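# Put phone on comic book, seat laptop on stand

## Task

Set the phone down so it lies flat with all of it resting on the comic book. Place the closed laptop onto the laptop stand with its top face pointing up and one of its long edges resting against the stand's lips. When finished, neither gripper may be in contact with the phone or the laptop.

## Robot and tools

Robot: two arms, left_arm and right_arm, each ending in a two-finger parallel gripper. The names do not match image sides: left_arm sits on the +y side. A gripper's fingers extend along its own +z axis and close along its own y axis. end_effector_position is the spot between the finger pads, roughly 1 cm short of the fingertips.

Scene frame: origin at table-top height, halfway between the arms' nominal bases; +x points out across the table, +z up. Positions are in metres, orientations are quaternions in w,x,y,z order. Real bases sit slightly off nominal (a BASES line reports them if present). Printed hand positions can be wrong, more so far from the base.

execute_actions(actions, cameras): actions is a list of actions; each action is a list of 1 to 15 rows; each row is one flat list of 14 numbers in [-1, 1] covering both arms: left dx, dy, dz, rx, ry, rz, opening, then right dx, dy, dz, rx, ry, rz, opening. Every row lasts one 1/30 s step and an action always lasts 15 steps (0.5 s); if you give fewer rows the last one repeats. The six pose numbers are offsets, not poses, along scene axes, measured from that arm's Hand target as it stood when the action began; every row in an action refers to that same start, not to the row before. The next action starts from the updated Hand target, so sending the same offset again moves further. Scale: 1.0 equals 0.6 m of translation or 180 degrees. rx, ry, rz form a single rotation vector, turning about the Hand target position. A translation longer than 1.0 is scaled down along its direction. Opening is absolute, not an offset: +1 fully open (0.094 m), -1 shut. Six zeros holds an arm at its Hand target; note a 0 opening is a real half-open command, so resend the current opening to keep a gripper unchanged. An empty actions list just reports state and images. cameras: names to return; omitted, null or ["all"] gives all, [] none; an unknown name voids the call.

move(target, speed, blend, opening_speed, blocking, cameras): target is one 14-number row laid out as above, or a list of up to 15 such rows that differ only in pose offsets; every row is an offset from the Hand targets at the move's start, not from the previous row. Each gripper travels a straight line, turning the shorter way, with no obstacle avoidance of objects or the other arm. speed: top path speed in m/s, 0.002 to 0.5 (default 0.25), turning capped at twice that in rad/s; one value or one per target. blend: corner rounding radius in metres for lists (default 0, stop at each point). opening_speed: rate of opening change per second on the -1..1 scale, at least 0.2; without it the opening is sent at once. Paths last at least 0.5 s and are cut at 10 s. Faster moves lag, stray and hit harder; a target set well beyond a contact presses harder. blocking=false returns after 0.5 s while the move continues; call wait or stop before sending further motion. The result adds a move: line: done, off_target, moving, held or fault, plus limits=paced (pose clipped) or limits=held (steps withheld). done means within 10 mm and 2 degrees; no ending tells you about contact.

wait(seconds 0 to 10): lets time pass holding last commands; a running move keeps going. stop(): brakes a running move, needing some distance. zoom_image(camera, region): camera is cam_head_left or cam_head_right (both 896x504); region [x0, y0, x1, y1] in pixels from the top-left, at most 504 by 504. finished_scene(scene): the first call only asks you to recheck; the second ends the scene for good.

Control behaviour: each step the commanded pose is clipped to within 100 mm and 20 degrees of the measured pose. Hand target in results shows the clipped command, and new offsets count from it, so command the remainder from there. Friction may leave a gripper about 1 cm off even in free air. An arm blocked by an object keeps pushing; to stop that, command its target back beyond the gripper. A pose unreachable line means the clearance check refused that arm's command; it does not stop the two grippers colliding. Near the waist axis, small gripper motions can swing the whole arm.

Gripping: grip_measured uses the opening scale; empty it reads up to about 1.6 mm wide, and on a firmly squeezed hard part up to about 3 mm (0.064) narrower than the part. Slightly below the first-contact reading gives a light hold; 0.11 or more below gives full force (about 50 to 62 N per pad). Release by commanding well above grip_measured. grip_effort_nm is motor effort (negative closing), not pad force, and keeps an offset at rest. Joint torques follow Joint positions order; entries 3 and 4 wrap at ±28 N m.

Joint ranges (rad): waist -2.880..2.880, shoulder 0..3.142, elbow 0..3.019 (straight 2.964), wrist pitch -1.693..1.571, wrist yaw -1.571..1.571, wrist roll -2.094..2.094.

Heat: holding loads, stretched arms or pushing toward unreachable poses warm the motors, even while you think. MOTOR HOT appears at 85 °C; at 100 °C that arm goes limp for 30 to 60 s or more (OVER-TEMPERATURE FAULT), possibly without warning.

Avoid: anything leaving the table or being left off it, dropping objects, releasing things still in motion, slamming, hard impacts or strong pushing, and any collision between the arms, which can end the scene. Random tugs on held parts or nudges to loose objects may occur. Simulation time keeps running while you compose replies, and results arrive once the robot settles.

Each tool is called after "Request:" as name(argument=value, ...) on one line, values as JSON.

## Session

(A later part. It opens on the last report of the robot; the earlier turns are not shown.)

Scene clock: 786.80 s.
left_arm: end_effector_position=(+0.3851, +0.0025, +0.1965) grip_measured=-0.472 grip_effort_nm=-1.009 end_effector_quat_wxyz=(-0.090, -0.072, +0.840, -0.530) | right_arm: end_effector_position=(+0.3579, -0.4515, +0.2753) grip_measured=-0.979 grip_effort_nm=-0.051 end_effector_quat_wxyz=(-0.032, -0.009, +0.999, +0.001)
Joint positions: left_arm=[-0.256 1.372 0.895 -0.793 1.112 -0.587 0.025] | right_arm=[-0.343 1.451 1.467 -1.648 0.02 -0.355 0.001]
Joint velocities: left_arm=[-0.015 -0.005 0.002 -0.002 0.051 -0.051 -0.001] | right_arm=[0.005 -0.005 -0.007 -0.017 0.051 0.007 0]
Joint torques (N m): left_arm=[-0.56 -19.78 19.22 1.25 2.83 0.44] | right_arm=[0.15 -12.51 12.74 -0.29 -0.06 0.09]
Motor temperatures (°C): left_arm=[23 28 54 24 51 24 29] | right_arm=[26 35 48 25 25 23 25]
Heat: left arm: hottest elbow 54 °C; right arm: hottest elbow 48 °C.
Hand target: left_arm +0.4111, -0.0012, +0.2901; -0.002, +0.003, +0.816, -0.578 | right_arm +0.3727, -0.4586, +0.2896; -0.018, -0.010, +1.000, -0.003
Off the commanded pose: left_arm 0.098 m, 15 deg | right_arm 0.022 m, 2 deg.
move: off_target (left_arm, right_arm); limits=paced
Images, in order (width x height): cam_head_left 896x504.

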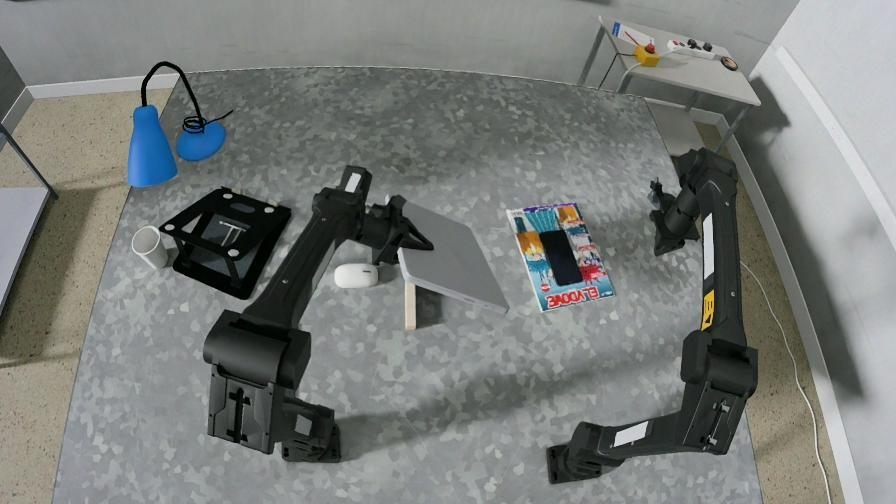

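Request:
move(target=[[0.093,0.235,0.0,0,0,0.105,-0.95,0,0,0,0,0,0,-0.98],[0.22,0.205,-0.08,0,0,0.105,-0.95,0,0,0,0,0,0,-0.98]], speed=0.15)

Scene clock: 813.37 s.
left_arm: end_effector_position=(+0.4794, +0.1293, +0.1507) grip_measured=-0.472 grip_effort_nm=-1.013 end_effector_quat_wxyz=(+0.012, -0.204, +0.814, -0.544) | right_arm: end_effector_position=(+0.3579, -0.4515, +0.2753) grip_measured=-0.979 grip_effort_nm=-0.046 end_effector_quat_wxyz=(-0.032, -0.009, +0.999, +0.001)
Joint positions: left_arm=[0.066 1.519 0.898 -0.582 1.119 -0.629 0.025] | right_arm=[-0.343 1.451 1.467 -1.648 0.02 -0.355 0.001]
Joint velocities: left_arm=[-0.015 -0.015 -0.007 -0.012 0.066 0.007 0] | right_arm=[0.005 -0.005 -0.007 -0.007 -0.022 0.007 0]
Joint torques (N m): left_arm=[-2.55 -16.73 21.94 2.33 2.15 0.05] | right_arm=[0.09 -12.45 12.71 -0.29 -0.06 0.09]
Motor temperatures (°C): left_arm=[23 29 57 24 55 24 30] | right_arm=[26 35 49 25 25 23 25]
Heat: left arm: hottest elbow 57 °C; right arm: hottest elbow 49 °C.
Hand target: left_arm +0.5367, +0.1217, +0.2321; +0.092, -0.131, +0.805, -0.572 | right_arm +0.3727, -0.4586, +0.2896; -0.018, -0.010, +1.000, -0.003
Off the commanded pose: left_arm 0.112 m, 13 deg; position clipped | right_arm 0.022 m, 2 deg.
move: off_target (left_arm, right_arm); limits=paced

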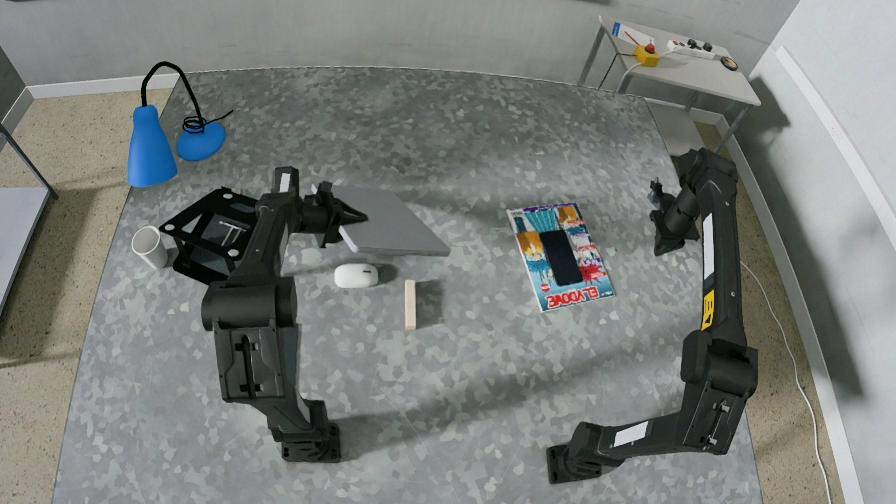

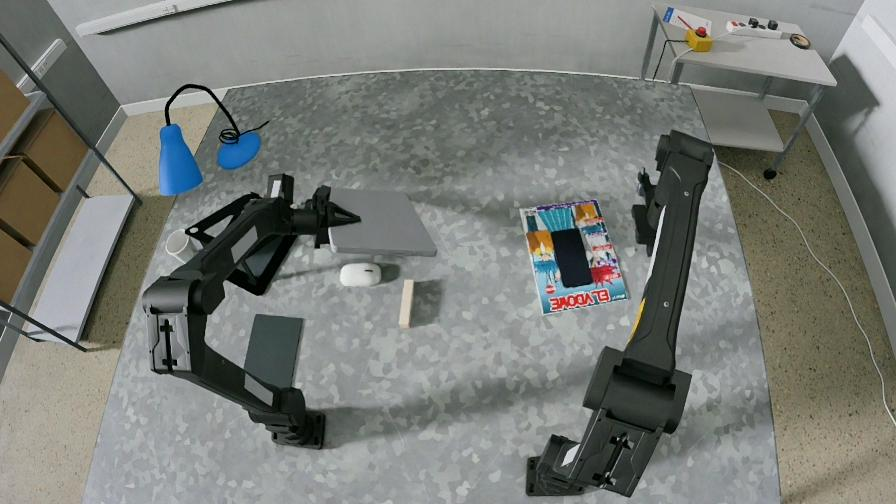

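Request:
move(target=[0.1,-0.04,0.05,0,0,0,-0.95,0,0,0,0,0,0,-0.98], speed=0.15, cameras=["cam_head_left"])

Scene clock: 817.53 s.
left_arm: end_effector_position=(+0.5193, +0.1108, +0.1479) grip_measured=-0.472 grip_effort_nm=-1.004 end_effector_quat_wxyz=(+0.019, -0.197, +0.815, -0.545) | right_arm: end_effector_position=(+0.3579, -0.4515, +0.2753) grip_measured=-0.979 grip_effort_nm=-0.051 end_effector_quat_wxyz=(-0.032, -0.009, +0.999, +0.001)
Joint positions: left_arm=[0.016 1.602 0.978 -0.479 1.099 -0.719 0.025] | right_arm=[-0.343 1.451 1.467 -1.648 0.02 -0.355 0.001]
Joint velocities: left_arm=[-0.015 0.005 0.002 -0.002 -0.022 -0.066 0] | right_arm=[0.005 -0.005 0.012 0.002 -0.095 0.022 0]
Joint torques (N m): left_arm=[-2.67 -18.55 21.78 2.09 1.68 -0.07] | right_arm=[0.21 -12.45 12.72 -0.29 -0.06 0.09]
Motor temperatures (°C): left_arm=[23 29 56 24 54 24 30] | right_arm=[26 35 49 25 24 23 25]
Heat: left arm: hottest elbow 56 °C; right arm: hottest elbow 49 °C.
Hand target: left_arm +0.5745, +0.1012, +0.2302; +0.093, -0.132, +0.804, -0.572 | right_arm +0.3727, -0.4586, +0.2896; -0.018, -0.010, +1.000, -0.003
Off the commanded pose: left_arm 0.139 m, 12 deg; position clipped | right_arm 0.022 m, 2 deg.
move: off_target (left_arm, right_arm); limits=paced
Images, in order (width x height): cam_head_left 896x504.

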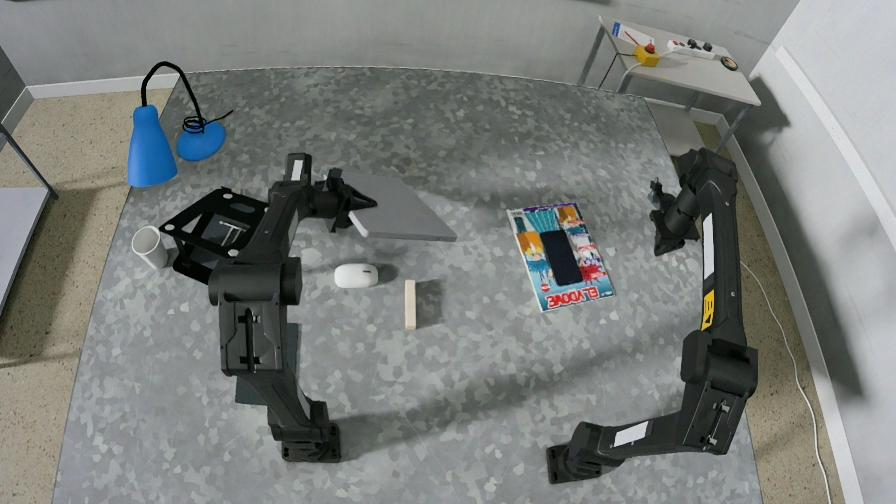

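Request:
move(target=[0.1,-0.04,0.05,0,0,0,-0.95,0,0,0,0,0,0,-0.98], speed=0.15, cameras=["cam_head_left"])

Scene clock: 821.97 s.
left_arm: end_effector_position=(+0.5621, +0.0931, +0.1454) grip_measured=-0.472 grip_effort_nm=-1.009 end_effector_quat_wxyz=(+0.026, -0.190, +0.816, -0.545) | right_arm: end_effector_position=(+0.3579, -0.4515, +0.2753) grip_measured=-0.979 grip_effort_nm=-0.046 end_effector_quat_wxyz=(-0.032, -0.009, +0.999, +0.001)
Joint positions: left_arm=[-0.024 1.694 1.082 -0.415 1.078 -0.783 0.025] | right_arm=[-0.343 1.451 1.467 -1.648 0.02 -0.355 0.001]
Joint velocities: left_arm=[-0.024 -0.015 0.002 -0.012 0.007 0.037 0] | right_arm=[-0.015 -0.005 0.002 0.007 -0.051 -0.007 0.001]
Joint torques (N m): left_arm=[-2.55 -20.25 21.85 2 1.49 -0.22] | right_arm=[0.15 -12.45 12.72 -0.28 -0.06 0.08]
Motor temperatures (°C): left_arm=[23 29 56 24 52 24 30] | right_arm=[26 35 49 25 24 23 25]
Heat: left arm: hottest elbow 56 °C; right arm: hottest elbow 49 °C.
Hand target: left_arm +0.6145, +0.0813, +0.2293; +0.093, -0.132, +0.804, -0.572 | right_arm +0.3727, -0.4586, +0.2896; -0.018, -0.010, +1.000, -0.003
Off the commanded pose: left_arm 0.137 m, 11 deg; position clipped | right_arm 0.022 m, 2 deg.
move: off_target (left_arm, right_arm); limits=paced
Images, in order (width x height): cam_head_left 896x504.

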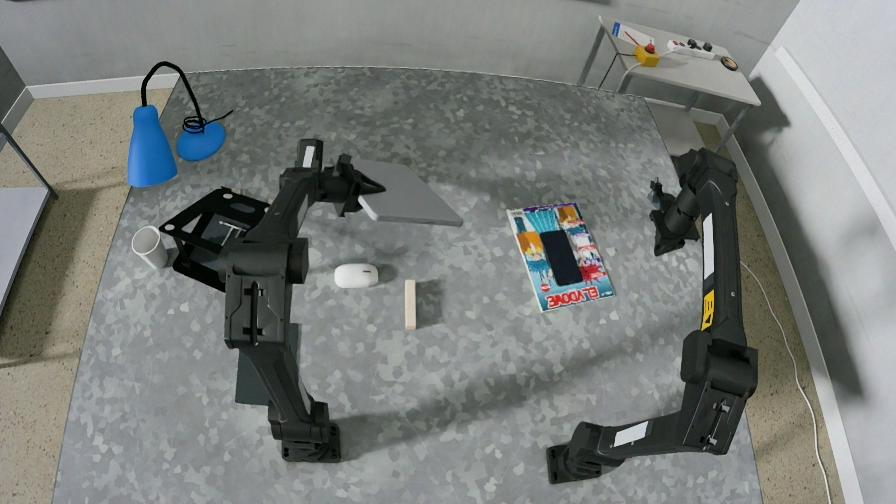

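Request:
move(target=[-0.15,0.04,0.08,0,0,0,-0.95,0,0,0,0,0,0,-0.98], speed=0.15, cameras=["cam_head_left"])

Scene clock: 825.40 s.
left_arm: end_effector_position=(+0.5064, +0.1017, +0.1729) grip_measured=-0.472 grip_effort_nm=-1.004 end_effector_quat_wxyz=(+0.003, -0.211, +0.818, -0.534) | right_arm: end_effector_position=(+0.3579, -0.4515, +0.2753) grip_measured=-0.979 grip_effort_nm=-0.051 end_effector_quat_wxyz=(-0.032, -0.009, +0.999, +0.001)
Joint positions: left_arm=[-0.006 1.533 0.986 -0.568 1.073 -0.757 0.025] | right_arm=[-0.343 1.451 1.467 -1.648 0.02 -0.355 0.001]
Joint velocities: left_arm=[-0.005 -0.015 0.012 0.012 -0.007 0.007 0.001] | right_arm=[0.005 0.005 0.017 0.002 -0.037 0.022 -0.001]
Joint torques (N m): left_arm=[-0.03 -23.82 16.18 1.76 2.69 0.38] | right_arm=[0.32 -12.45 12.7 -0.29 -0.06 0.09]
Motor temperatures (°C): left_arm=[23 29 56 24 52 24 30] | right_arm=[26 35 49 25 24 23 25]
Heat: left arm: hottest elbow 56 °C; right arm: hottest elbow 49 °C.
Hand target: left_arm +0.5238, +0.1061, +0.2714; +0.093, -0.132, +0.804, -0.572 | right_arm +0.3727, -0.4586, +0.2896; -0.018, -0.010, +1.000, -0.003
Off the commanded pose: left_arm 0.106 m, 15 deg; position clipped | right_arm 0.022 m, 2 deg.
move: off_target (left_arm, right_arm); limits=paced
Images, in order (width x height): cam_head_left 896x504.

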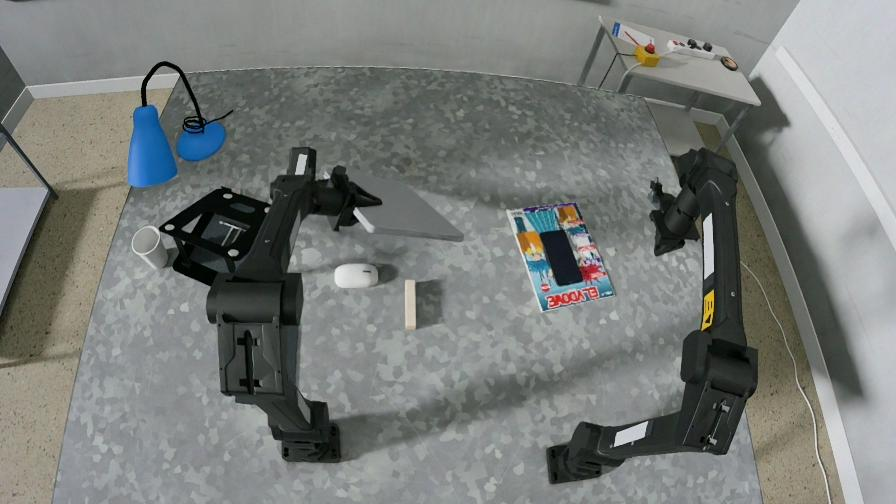

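Request:
move(target=[0.0,0.0,0.12,0,0,0,-0.95,0,0,0,0,0,0,-0.98], speed=0.15, cameras=["cam_head_left"])

Scene clock: 828.27 s.
left_arm: end_effector_position=(+0.4995, +0.1016, +0.1876) grip_measured=-0.472 grip_effort_nm=-1.009 end_effector_quat_wxyz=(+0.005, -0.209, +0.819, -0.535) | right_arm: end_effector_position=(+0.3579, -0.4515, +0.2753) grip_measured=-0.979 grip_effort_nm=-0.046 end_effector_quat_wxyz=(-0.032, -0.009, +0.999, +0.001)
Joint positions: left_arm=[-0.006 1.494 0.986 -0.603 1.073 -0.755 0.025] | right_arm=[-0.343 1.451 1.467 -1.648 0.02 -0.355 0.001]
Joint velocities: left_arm=[-0.005 0.005 -0.002 0.002 -0.007 -0.022 0.001] | right_arm=[-0.024 0.005 -0.012 -0.007 -0.022 0.007 0]
Joint torques (N m): left_arm=[-0.15 -22.77 16.53 1.87 2.66 0.42] | right_arm=[0.15 -12.45 12.71 -0.31 -0.06 0.09]
Motor temperatures (°C): left_arm=[23 29 55 24 53 24 30] | right_arm=[26 35 49 25 24 23 25]
Heat: left arm: hottest elbow 55 °C; right arm: hottest elbow 49 °C.
Hand target: left_arm +0.5150, +0.1045, +0.2857; +0.093, -0.132, +0.804, -0.572 | right_arm +0.3727, -0.4586, +0.2896; -0.018, -0.010, +1.000, -0.003
Off the commanded pose: left_arm 0.158 m, 14 deg; position clipped | right_arm 0.022 m, 2 deg.
move: off_target (left_arm, right_arm); limits=paced
Images, in order (width x height): cam_head_left 896x504.

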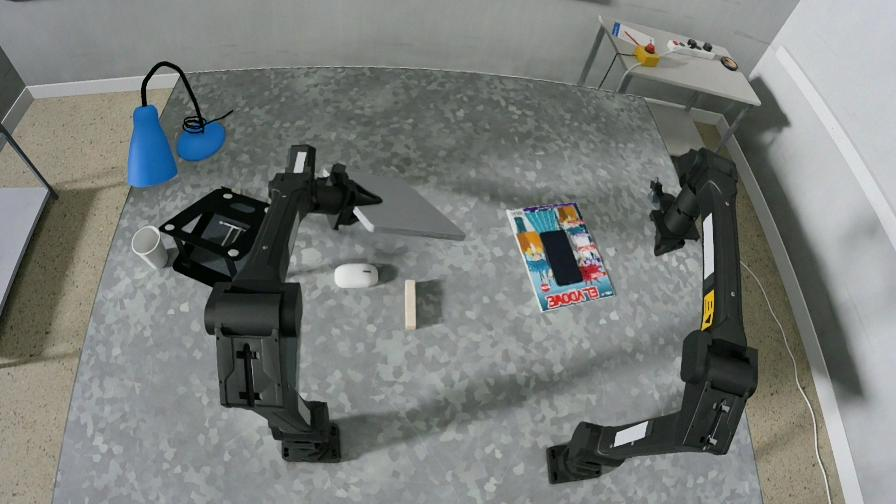

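Request:
move(target=[-0.04,0.01,0.12,0,0,0,-0.95,0,0,0,0,0,0,-0.98], speed=0.15, cameras=["cam_head_left"])

Scene clock: 832.30 s.
left_arm: end_effector_position=(+0.4729, +0.1059, +0.2259) grip_measured=-0.472 grip_effort_nm=-1.009 end_effector_quat_wxyz=(+0.001, -0.212, +0.818, -0.534) | right_arm: end_effector_position=(+0.3579, -0.4515, +0.2753) grip_measured=-0.979 grip_effort_nm=-0.051 end_effector_quat_wxyz=(-0.032, -0.009, +0.999, +0.001)
Joint positions: left_arm=[0.006 1.385 0.986 -0.743 1.079 -0.732 0.025] | right_arm=[-0.343 1.451 1.467 -1.648 0.02 -0.355 0.001]
Joint velocities: left_arm=[-0.005 -0.015 -0.007 0.002 -0.095 0.022 0] | right_arm=[-0.024 0.005 -0.012 0.007 -0.007 0.051 -0.001]
Joint torques (N m): left_arm=[-0.62 -21.3 18.44 1.61 2.74 0.48] | right_arm=[0.21 -12.45 12.71 -0.32 -0.07 0.09]
Motor temperatures (°C): left_arm=[23 30 55 24 53 24 30] | right_arm=[26 35 49 25 24 23 25]
Heat: left arm: hottest elbow 55 °C; right arm: hottest elbow 49 °C.
Hand target: left_arm +0.4867, +0.1097, +0.3246; +0.093, -0.131, +0.804, -0.572 | right_arm +0.3727, -0.4586, +0.2896; -0.018, -0.010, +1.000, -0.003
Off the commanded pose: left_arm 0.133 m, 15 deg; position clipped | right_arm 0.022 m, 2 deg.
move: off_target (left_arm, right_arm); limits=paced
Images, in order (width x height): cam_head_left 896x504.

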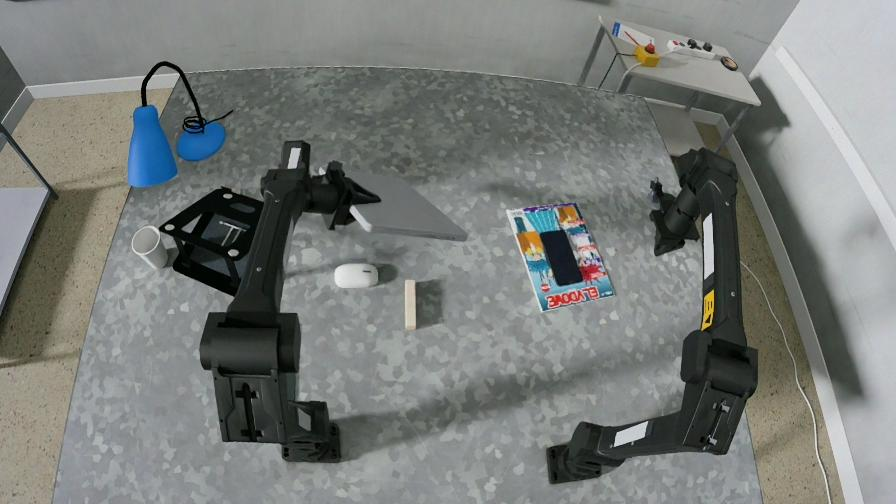

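Request:
move(target=[[0.027,0.256,0.03,0,0,0.15,-0.95,0,0,0,0,0,0,-0.98],[-0.02,0.49,0.03,0,0,0.305,-0.95,0,0,0,0,0,0,-0.98]], speed=0.12, blend=0.05)

Scene clock: 843.33 s.
left_arm: end_effector_position=(+0.4678, +0.3964, +0.2444) grip_measured=-0.471 grip_effort_nm=-1.009 end_effector_quat_wxyz=(+0.234, -0.572, +0.645, -0.450) | right_arm: end_effector_position=(+0.3579, -0.4515, +0.2753) grip_measured=-0.979 grip_effort_nm=-0.051 end_effector_quat_wxyz=(-0.032, -0.009, +0.999, +0.001)
Joint positions: left_arm=[0.586 1.202 0.86 -0.443 0.814 -1.189 0.025] | right_arm=[-0.343 1.451 1.467 -1.648 0.02 -0.355 0.001]
Joint velocities: left_arm=[0.005 -0.005 -0.002 0.002 0.022 -0.022 0.001] | right_arm=[0.005 -0.005 -0.022 -0.012 -0.022 -0.007 0.001]
Joint torques (N m): left_arm=[-0.44 -19.19 16.68 4.72 1.54 0.23] | right_arm=[0.15 -12.51 12.71 -0.29 -0.07 0.09]
Motor temperatures (°C): left_arm=[23 30 54 24 53 24 30] | right_arm=[26 35 49 25 24 23 25]
Heat: left arm: hottest elbow 54 °C; right arm: hottest elbow 49 °C.
Hand target: left_arm +0.4766, +0.4048, +0.3424; +0.346, -0.489, +0.650, -0.468 | right_arm +0.3727, -0.4586, +0.2896; -0.018, -0.010, +1.000, -0.003
Off the commanded pose: left_arm 0.099 m, 16 deg | right_arm 0.022 m, 2 deg.
move: off_target (left_arm, right_arm)

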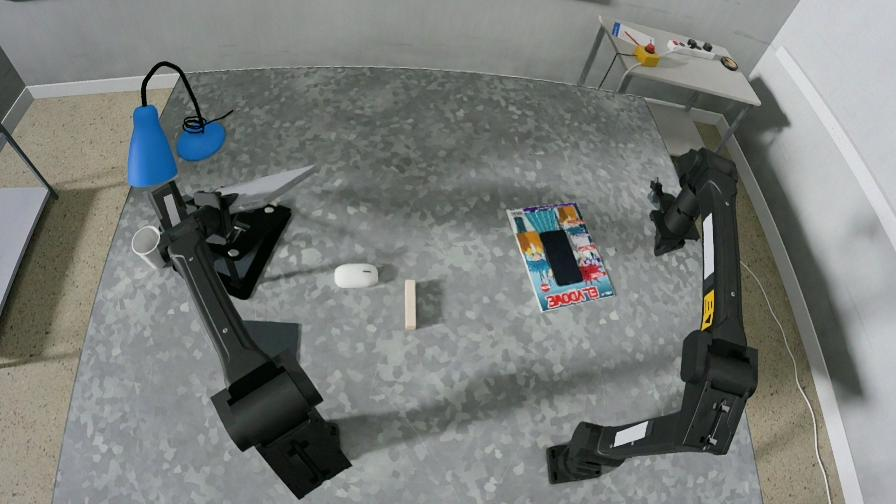

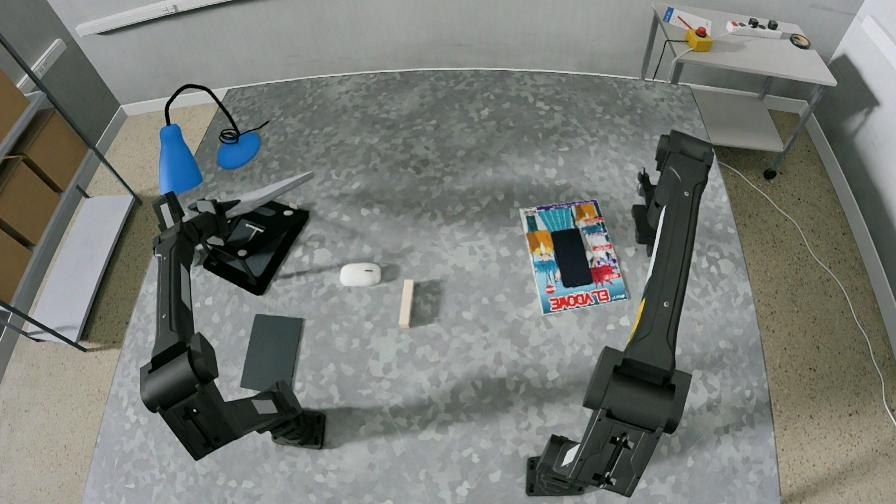

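Request:
zoom_image(camera="cam_head_left", region=[120, 130, 340, 310])

Request:
zoom_image(camera="cam_head_right", region=[130, 140, 340, 310])

Scaled by 2.291.

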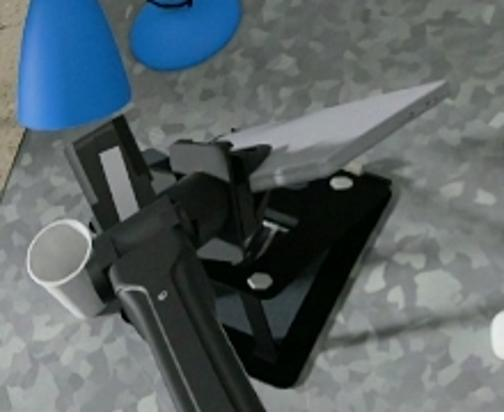

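Scaled by 2.400.

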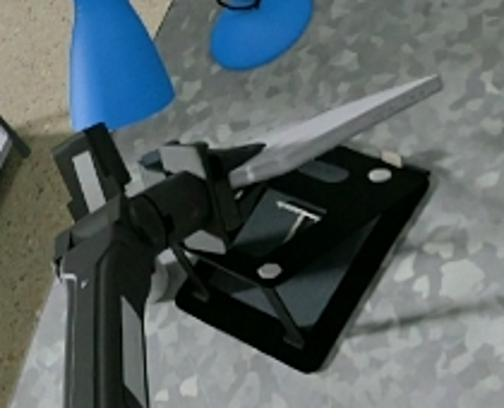

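Request:
zoom_image(camera="cam_head_left", region=[120, 140, 240, 240])

Request:
zoom_image(camera="cam_head_right", region=[150, 140, 270, 240])

Scaled by 4.200.

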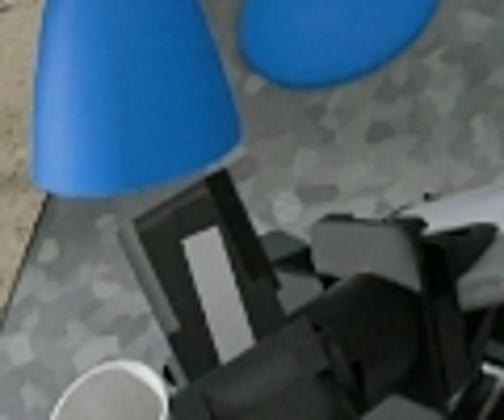

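Scaled by 4.200.

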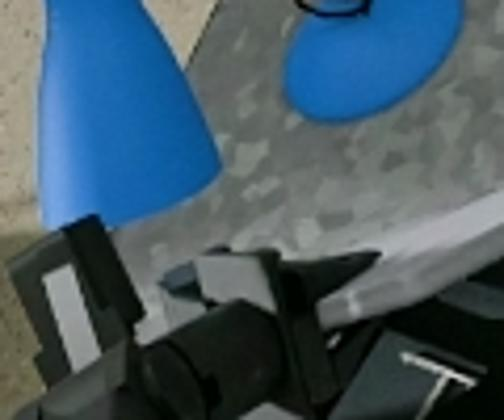

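Request:
move(target=[0.02,0.09,-0.02,0.066,-0.025,0,-0.95,0,0,0,0,0,0,-0.98], speed=0.1)

Request:
zoom_image(camera="cam_head_left", region=[120, 130, 340, 310])

Request:
zoom_image(camera="cam_head_right", region=[130, 140, 340, 310])

Scene clock: 910.23 s.
left_arm: end_effector_position=(+0.4666, +0.4384, +0.2328) grip_measured=-0.471 grip_effort_nm=-1.009 end_effector_quat_wxyz=(+0.308, -0.522, +0.677, -0.418) | right_arm: end_effector_position=(+0.3579, -0.4515, +0.2753) grip_measured=-0.979 grip_effort_nm=-0.046 end_effector_quat_wxyz=(-0.032, -0.009, +0.999, +0.001)
Joint positions: left_arm=[0.664 1.25 0.849 -0.342 0.823 -1 0.025] | right_arm=[-0.343 1.451 1.467 -1.648 0.02 -0.355 0.001]
Joint velocities: left_arm=[-0.005 -0.015 -0.002 0.002 0.051 -0.007 0] | right_arm=[-0.015 -0.005 -0.017 -0.027 -0.022 -0.022 0.001]
Joint torques (N m): left_arm=[0.03 -16.44 19.18 4.77 1.63 0.43] | right_arm=[0.21 -12.45 12.71 -0.31 -0.07 0.09]
Motor temperatures (°C): left_arm=[23 30 48 25 47 24 30] | right_arm=[26 35 50 25 24 23 24]
Heat: left arm: hottest elbow 48 °C; right arm: hottest elbow 50 °C.
Hand target: left_arm +0.4886, +0.4582, +0.3287; +0.420, -0.431, +0.681, -0.418 | right_arm +0.3727, -0.4586, +0.2896; -0.018, -0.010, +1.000, -0.003
Off the commanded pose: left_arm 0.102 m, 16 deg; position clipped | right_arm 0.022 m, 2 deg.
move: off_target (left_arm, right_arm); limits=paced

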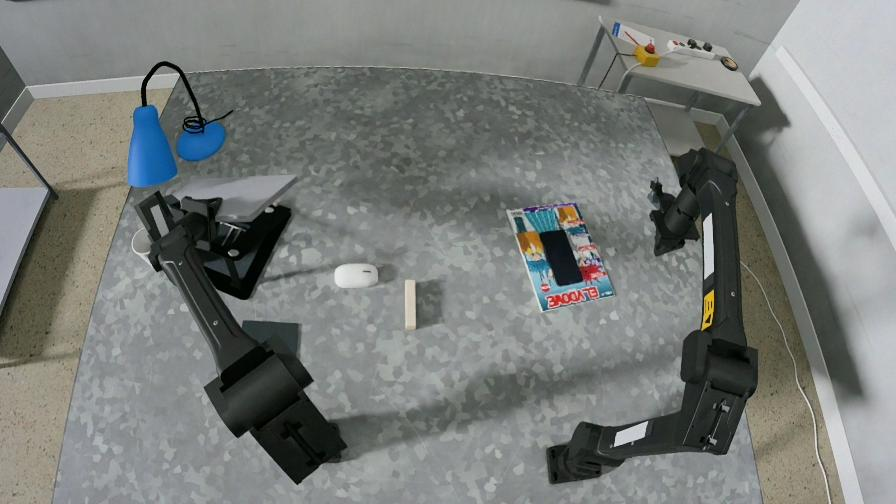

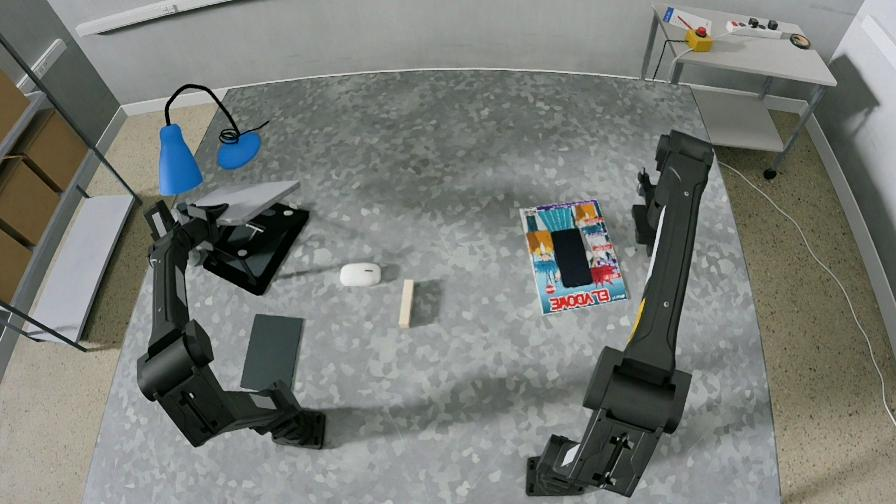

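Scaled by 2.291.

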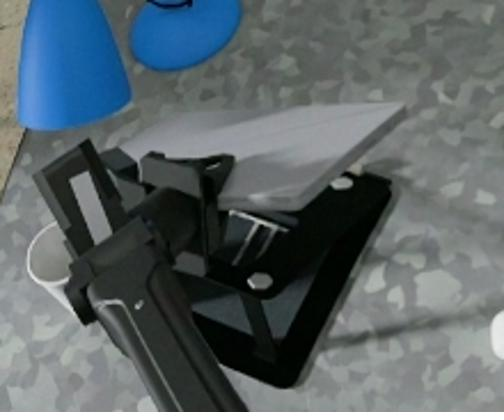

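Scaled by 2.400.

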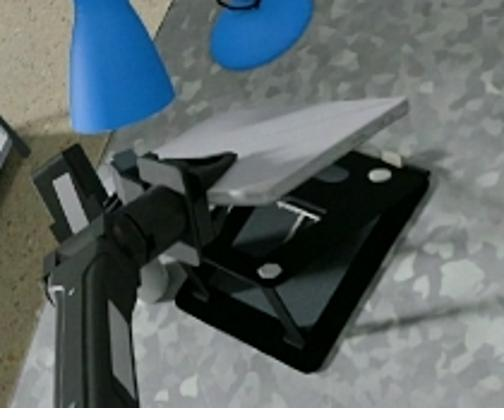

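Request:
move(target=[-0.02,0.04,-0.1,0,0,0,-0.95,0,0,0,0,0,0,-0.98], speed=0.08, cameras=["cam_head_left"])

Request:
zoom_image(camera="cam_head_left", region=[120, 130, 340, 310])

Scene clock: 950.50 s.
left_arm: end_effector_position=(+0.4611, +0.4644, +0.1897) grip_measured=-0.471 grip_effort_nm=-1.004 end_effector_quat_wxyz=(+0.321, -0.513, +0.675, -0.422) | right_arm: end_effector_position=(+0.3579, -0.4515, +0.2753) grip_measured=-0.979 grip_effort_nm=-0.046 end_effector_quat_wxyz=(-0.032, -0.009, +0.999, +0.001)
Joint positions: left_arm=[0.728 1.348 0.8 -0.209 0.879 -0.942 0.025] | right_arm=[-0.343 1.451 1.467 -1.648 0.02 -0.355 0.001]
Joint velocities: left_arm=[-0.015 -0.015 -0.007 -0.017 -0.081 -0.022 0] | right_arm=[0.005 -0.015 0.002 -0.002 0.051 -0.037 0]
Joint torques (N m): left_arm=[-0.38 -17.85 15.41 4.77 1.79 0.43] | right_arm=[0.21 -12.51 12.72 -0.28 -0.07 0.09]
Motor temperatures (°C): left_arm=[23 30 49 25 47 24 30] | right_arm=[26 35 50 25 24 23 24]
Heat: left arm: hottest elbow 49 °C; right arm: hottest elbow 50 °C.
Hand target: left_arm +0.4766, +0.4824, +0.2688; +0.420, -0.431, +0.681, -0.418 | right_arm +0.3727, -0.4586, +0.2896; -0.018, -0.010, +1.000, -0.003
Off the commanded pose: left_arm 0.082 m, 15 deg | right_arm 0.022 m, 2 deg.
move: off_target (left_arm, right_arm)
Images, in order (width x height): cam_head_left 896x504.

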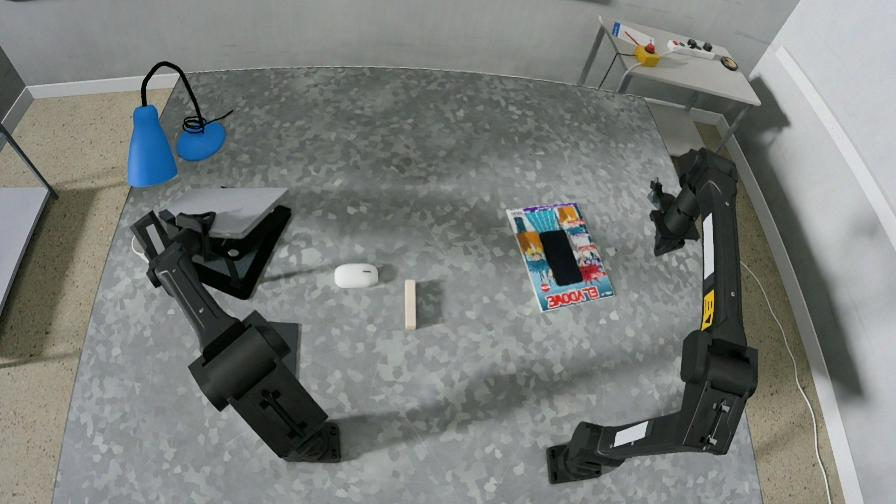

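Scaled by 2.291.

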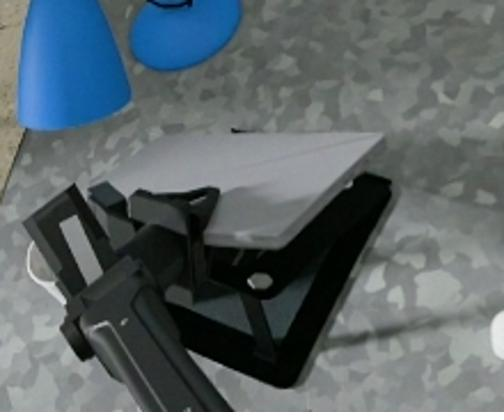

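Request:
wait(seconds=0.1)

Request:
zoom_image(camera="cam_head_right", region=[140, 150, 320, 310])

Request:
zoom_image(camera="cam_head_left", region=[130, 160, 310, 310])

Scene clock: 959.10 s.
left_arm: end_effector_position=(+0.4612, +0.4644, +0.1898) grip_measured=-0.471 grip_effort_nm=-1.004 end_effector_quat_wxyz=(+0.321, -0.513, +0.675, -0.422) | right_arm: end_effector_position=(+0.3579, -0.4515, +0.2753) grip_measured=-0.979 grip_effort_nm=-0.056 end_effector_quat_wxyz=(-0.032, -0.009, +0.999, +0.001)
Joint positions: left_arm=[0.728 1.348 0.8 -0.209 0.879 -0.942 0.025] | right_arm=[-0.343 1.451 1.467 -1.648 0.02 -0.355 0.001]
Joint velocities: left_arm=[0.005 0.005 -0.017 -0.002 -0.066 -0.037 -0.001] | right_arm=[-0.024 0.005 0.012 -0.002 -0.007 -0.051 0]
Joint torques (N m): left_arm=[-0.21 -18.37 15.45 4.64 1.83 0.44] | right_arm=[0.21 -12.51 12.72 -0.29 -0.06 0.1]
Motor temperatures (°C): left_arm=[22 29 50 25 47 24 30] | right_arm=[26 35 51 25 24 23 24]
Heat: left arm: hottest elbow 50 °C; right arm: hottest elbow 51 °C.
Hand target: left_arm +0.4766, +0.4823, +0.2687; +0.419, -0.431, +0.681, -0.418 | right_arm +0.3727, -0.4586, +0.2896; -0.018, -0.010, +1.000, -0.003
Tool commands: left_gripper/opening=-0.95 right_gripper/opening=-0.98
Off the commanded pose: left_arm 0.082 m, 15 deg | right_arm 0.022 m, 2 deg.
wait: 0.10 s; at rest from the start

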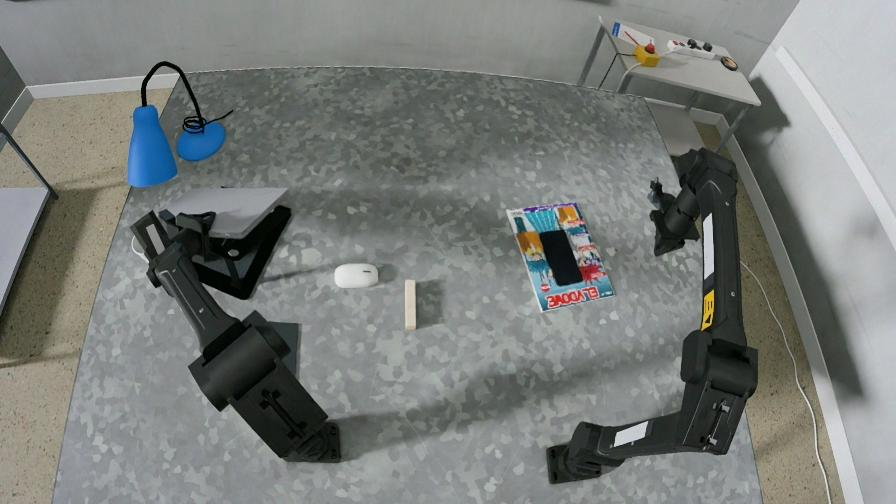

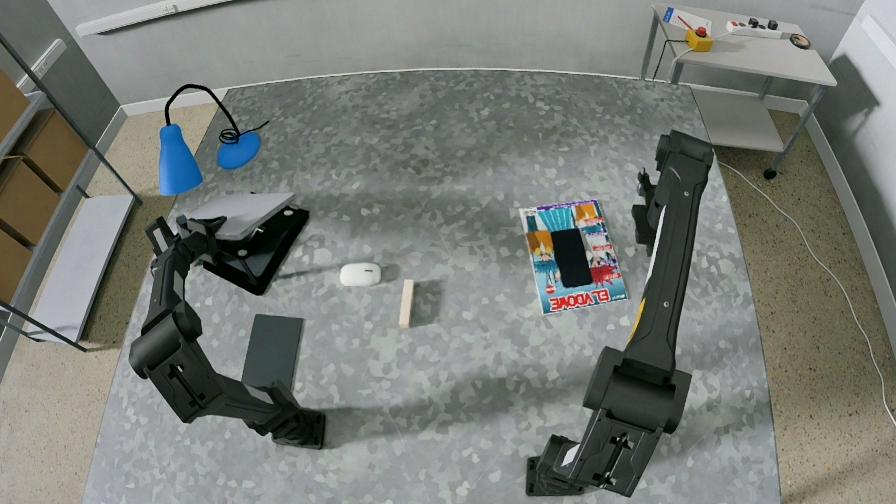

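Scaled by 2.800.

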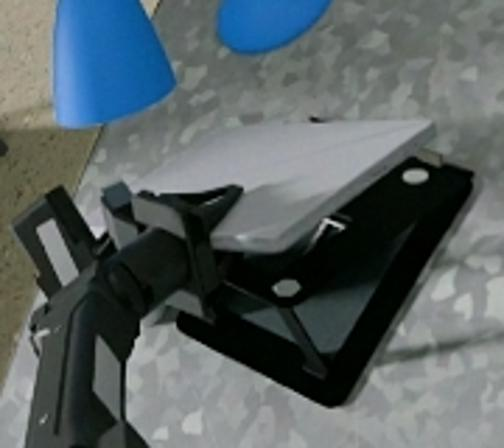

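Scaled by 2.800.

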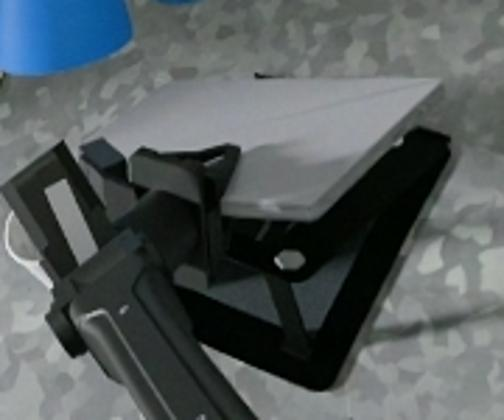

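Request:
execute_actions(actions=[])

Request:
zoom_image(camera="cam_head_left", region=[80, 130, 340, 320])

Request:
zoom_image(camera="cam_head_right", region=[0, 130, 300, 320])

Scene clock: 970.10 s.
left_arm: end_effector_position=(+0.4612, +0.4644, +0.1898) grip_measured=-0.471 grip_effort_nm=-1.009 end_effector_quat_wxyz=(+0.321, -0.513, +0.675, -0.422) | right_arm: end_effector_position=(+0.3579, -0.4515, +0.2753) grip_measured=-0.979 grip_effort_nm=-0.042 end_effector_quat_wxyz=(-0.032, -0.009, +0.999, +0.001)
Joint positions: left_arm=[0.728 1.348 0.8 -0.209 0.879 -0.942 0.025] | right_arm=[-0.343 1.451 1.467 -1.648 0.02 -0.355 0.001]
Joint velocities: left_arm=[0.005 -0.005 0.002 0.007 0.037 -0.081 0] | right_arm=[-0.005 0.005 -0.002 0.002 -0.022 -0.022 -0.001]
Joint torques (N m): left_arm=[-0.79 -17.44 15.25 4.49 1.79 0.42] | right_arm=[0.15 -12.4 12.74 -0.28 -0.07 0.09]
Motor temperatures (°C): left_arm=[22 29 50 25 47 24 30] | right_arm=[26 35 51 25 24 23 24]
Heat: left arm: hottest elbow 50 °C; right arm: hottest elbow 51 °C.
Hand target: left_arm +0.4766, +0.4823, +0.2687; +0.419, -0.431, +0.681, -0.418 | right_arm +0.3727, -0.4586, +0.2896; -0.018, -0.010, +1.000, -0.003
Tool commands: left_gripper/opening=-0.95 right_gripper/opening=-0.98
Off the commanded pose: left_arm 0.082 m, 15 deg | right_arm 0.022 m, 2 deg.

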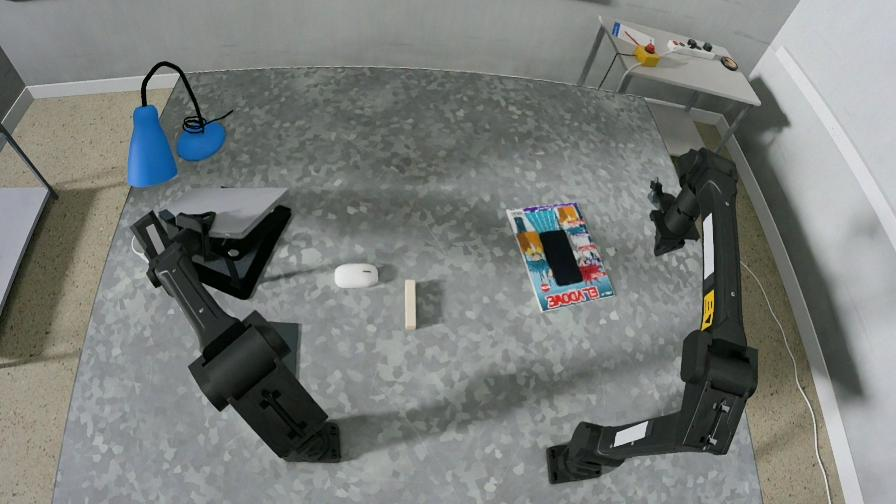

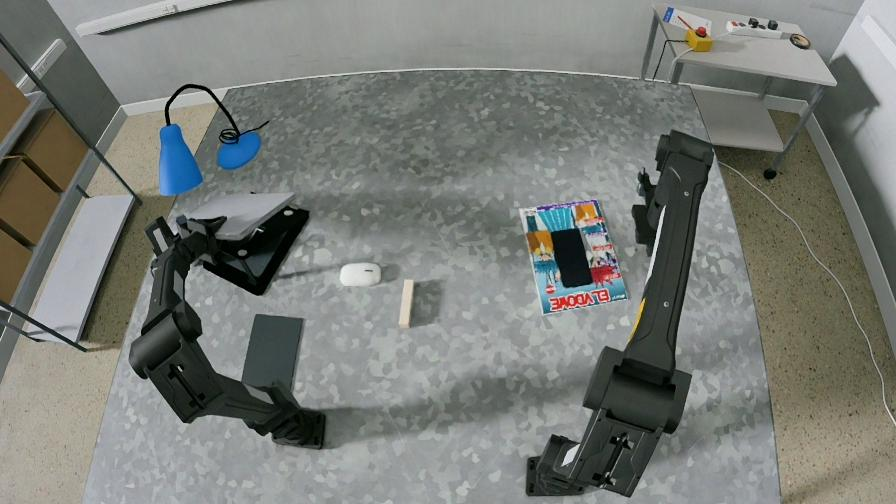

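Scaled by 1.938.

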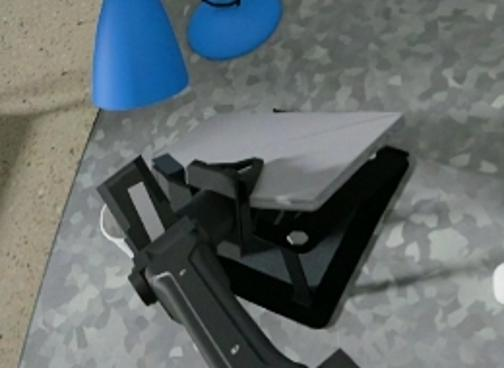

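Scaled by 1.680.

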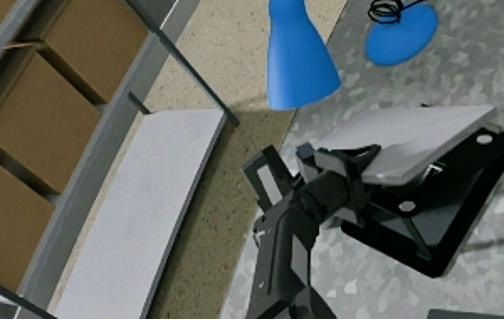

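Request:
move(target=[0, 0, -0.05, 0.043, -0.012, 0, -0.95, 0, 0, 0, 0, 0, 0, -0.98], speed=0.06)

Request:
zoom_image(camera="cam_head_left", region=[80, 130, 340, 320])

Request:
zoom_image(camera="cam_head_right", region=[100, 150, 340, 320])

Scene clock: 1004.83 s.
left_arm: end_effector_position=(+0.4566, +0.4650, +0.1644) grip_measured=-0.472 grip_effort_nm=-1.009 end_effector_quat_wxyz=(+0.364, -0.478, +0.697, -0.392) | right_arm: end_effector_position=(+0.3579, -0.4515, +0.2753) grip_measured=-0.979 grip_effort_nm=-0.051 end_effector_quat_wxyz=(-0.032, -0.009, +0.999, +0.001)
Joint positions: left_arm=[0.728 1.368 0.725 -0.059 0.847 -0.857 0.025] | right_arm=[-0.343 1.451 1.467 -1.648 0.02 -0.355 0.001]
Joint velocities: left_arm=[-0.005 -0.015 -0.012 0.012 -0.051 -0.051 0.002] | right_arm=[0.005 0.005 0.007 -0.012 -0.066 0.022 0]
Joint torques (N m): left_arm=[-1.2 -16.73 14.78 4.75 1.48 0.47] | right_arm=[0.26 -12.51 12.72 -0.28 -0.06 0.09]
Motor temperatures (°C): left_arm=[22 29 49 25 47 24 30] | right_arm=[26 35 51 25 24 23 24]
Heat: left arm: hottest elbow 49 °C; right arm: hottest elbow 51 °C.
Hand target: left_arm +0.4764, +0.4823, +0.2391; +0.461, -0.394, +0.699, -0.379 | right_arm +0.3727, -0.4586, +0.2896; -0.018, -0.010, +1.000, -0.003
Off the commanded pose: left_arm 0.079 m, 15 deg | right_arm 0.022 m, 2 deg.
move: off_target (left_arm, right_arm)

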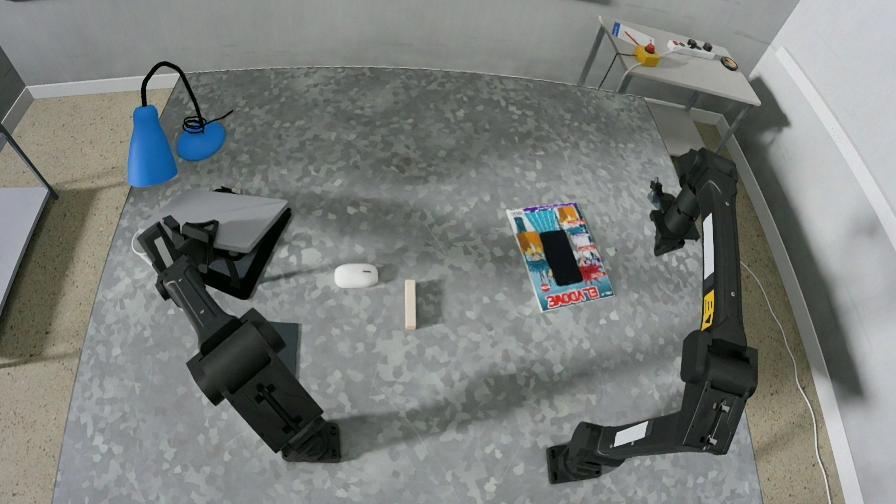

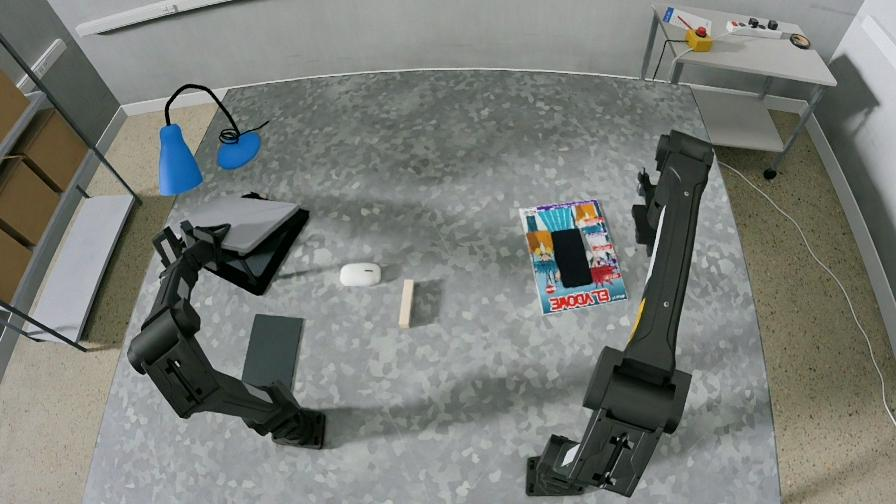

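Scaled by 1.938.

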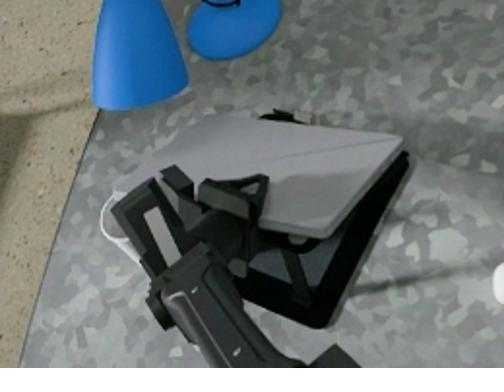

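Scaled by 2.100.

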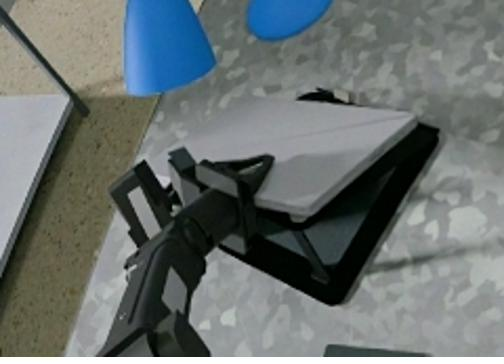

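Request:
zoom_image(camera="cam_head_left", region=[120, 170, 300, 300])

Request:
zoom_image(camera="cam_head_right", region=[140, 170, 320, 300])

Scaled by 2.800.

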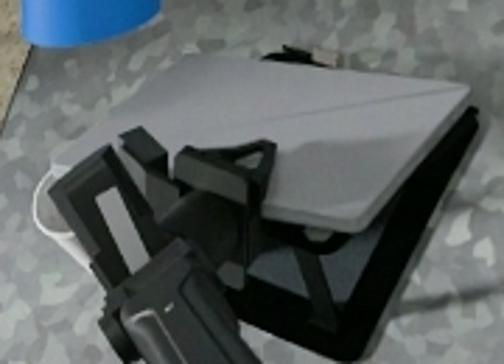

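Scaled by 2.800.

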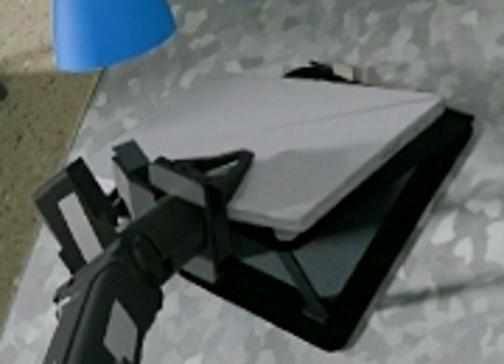

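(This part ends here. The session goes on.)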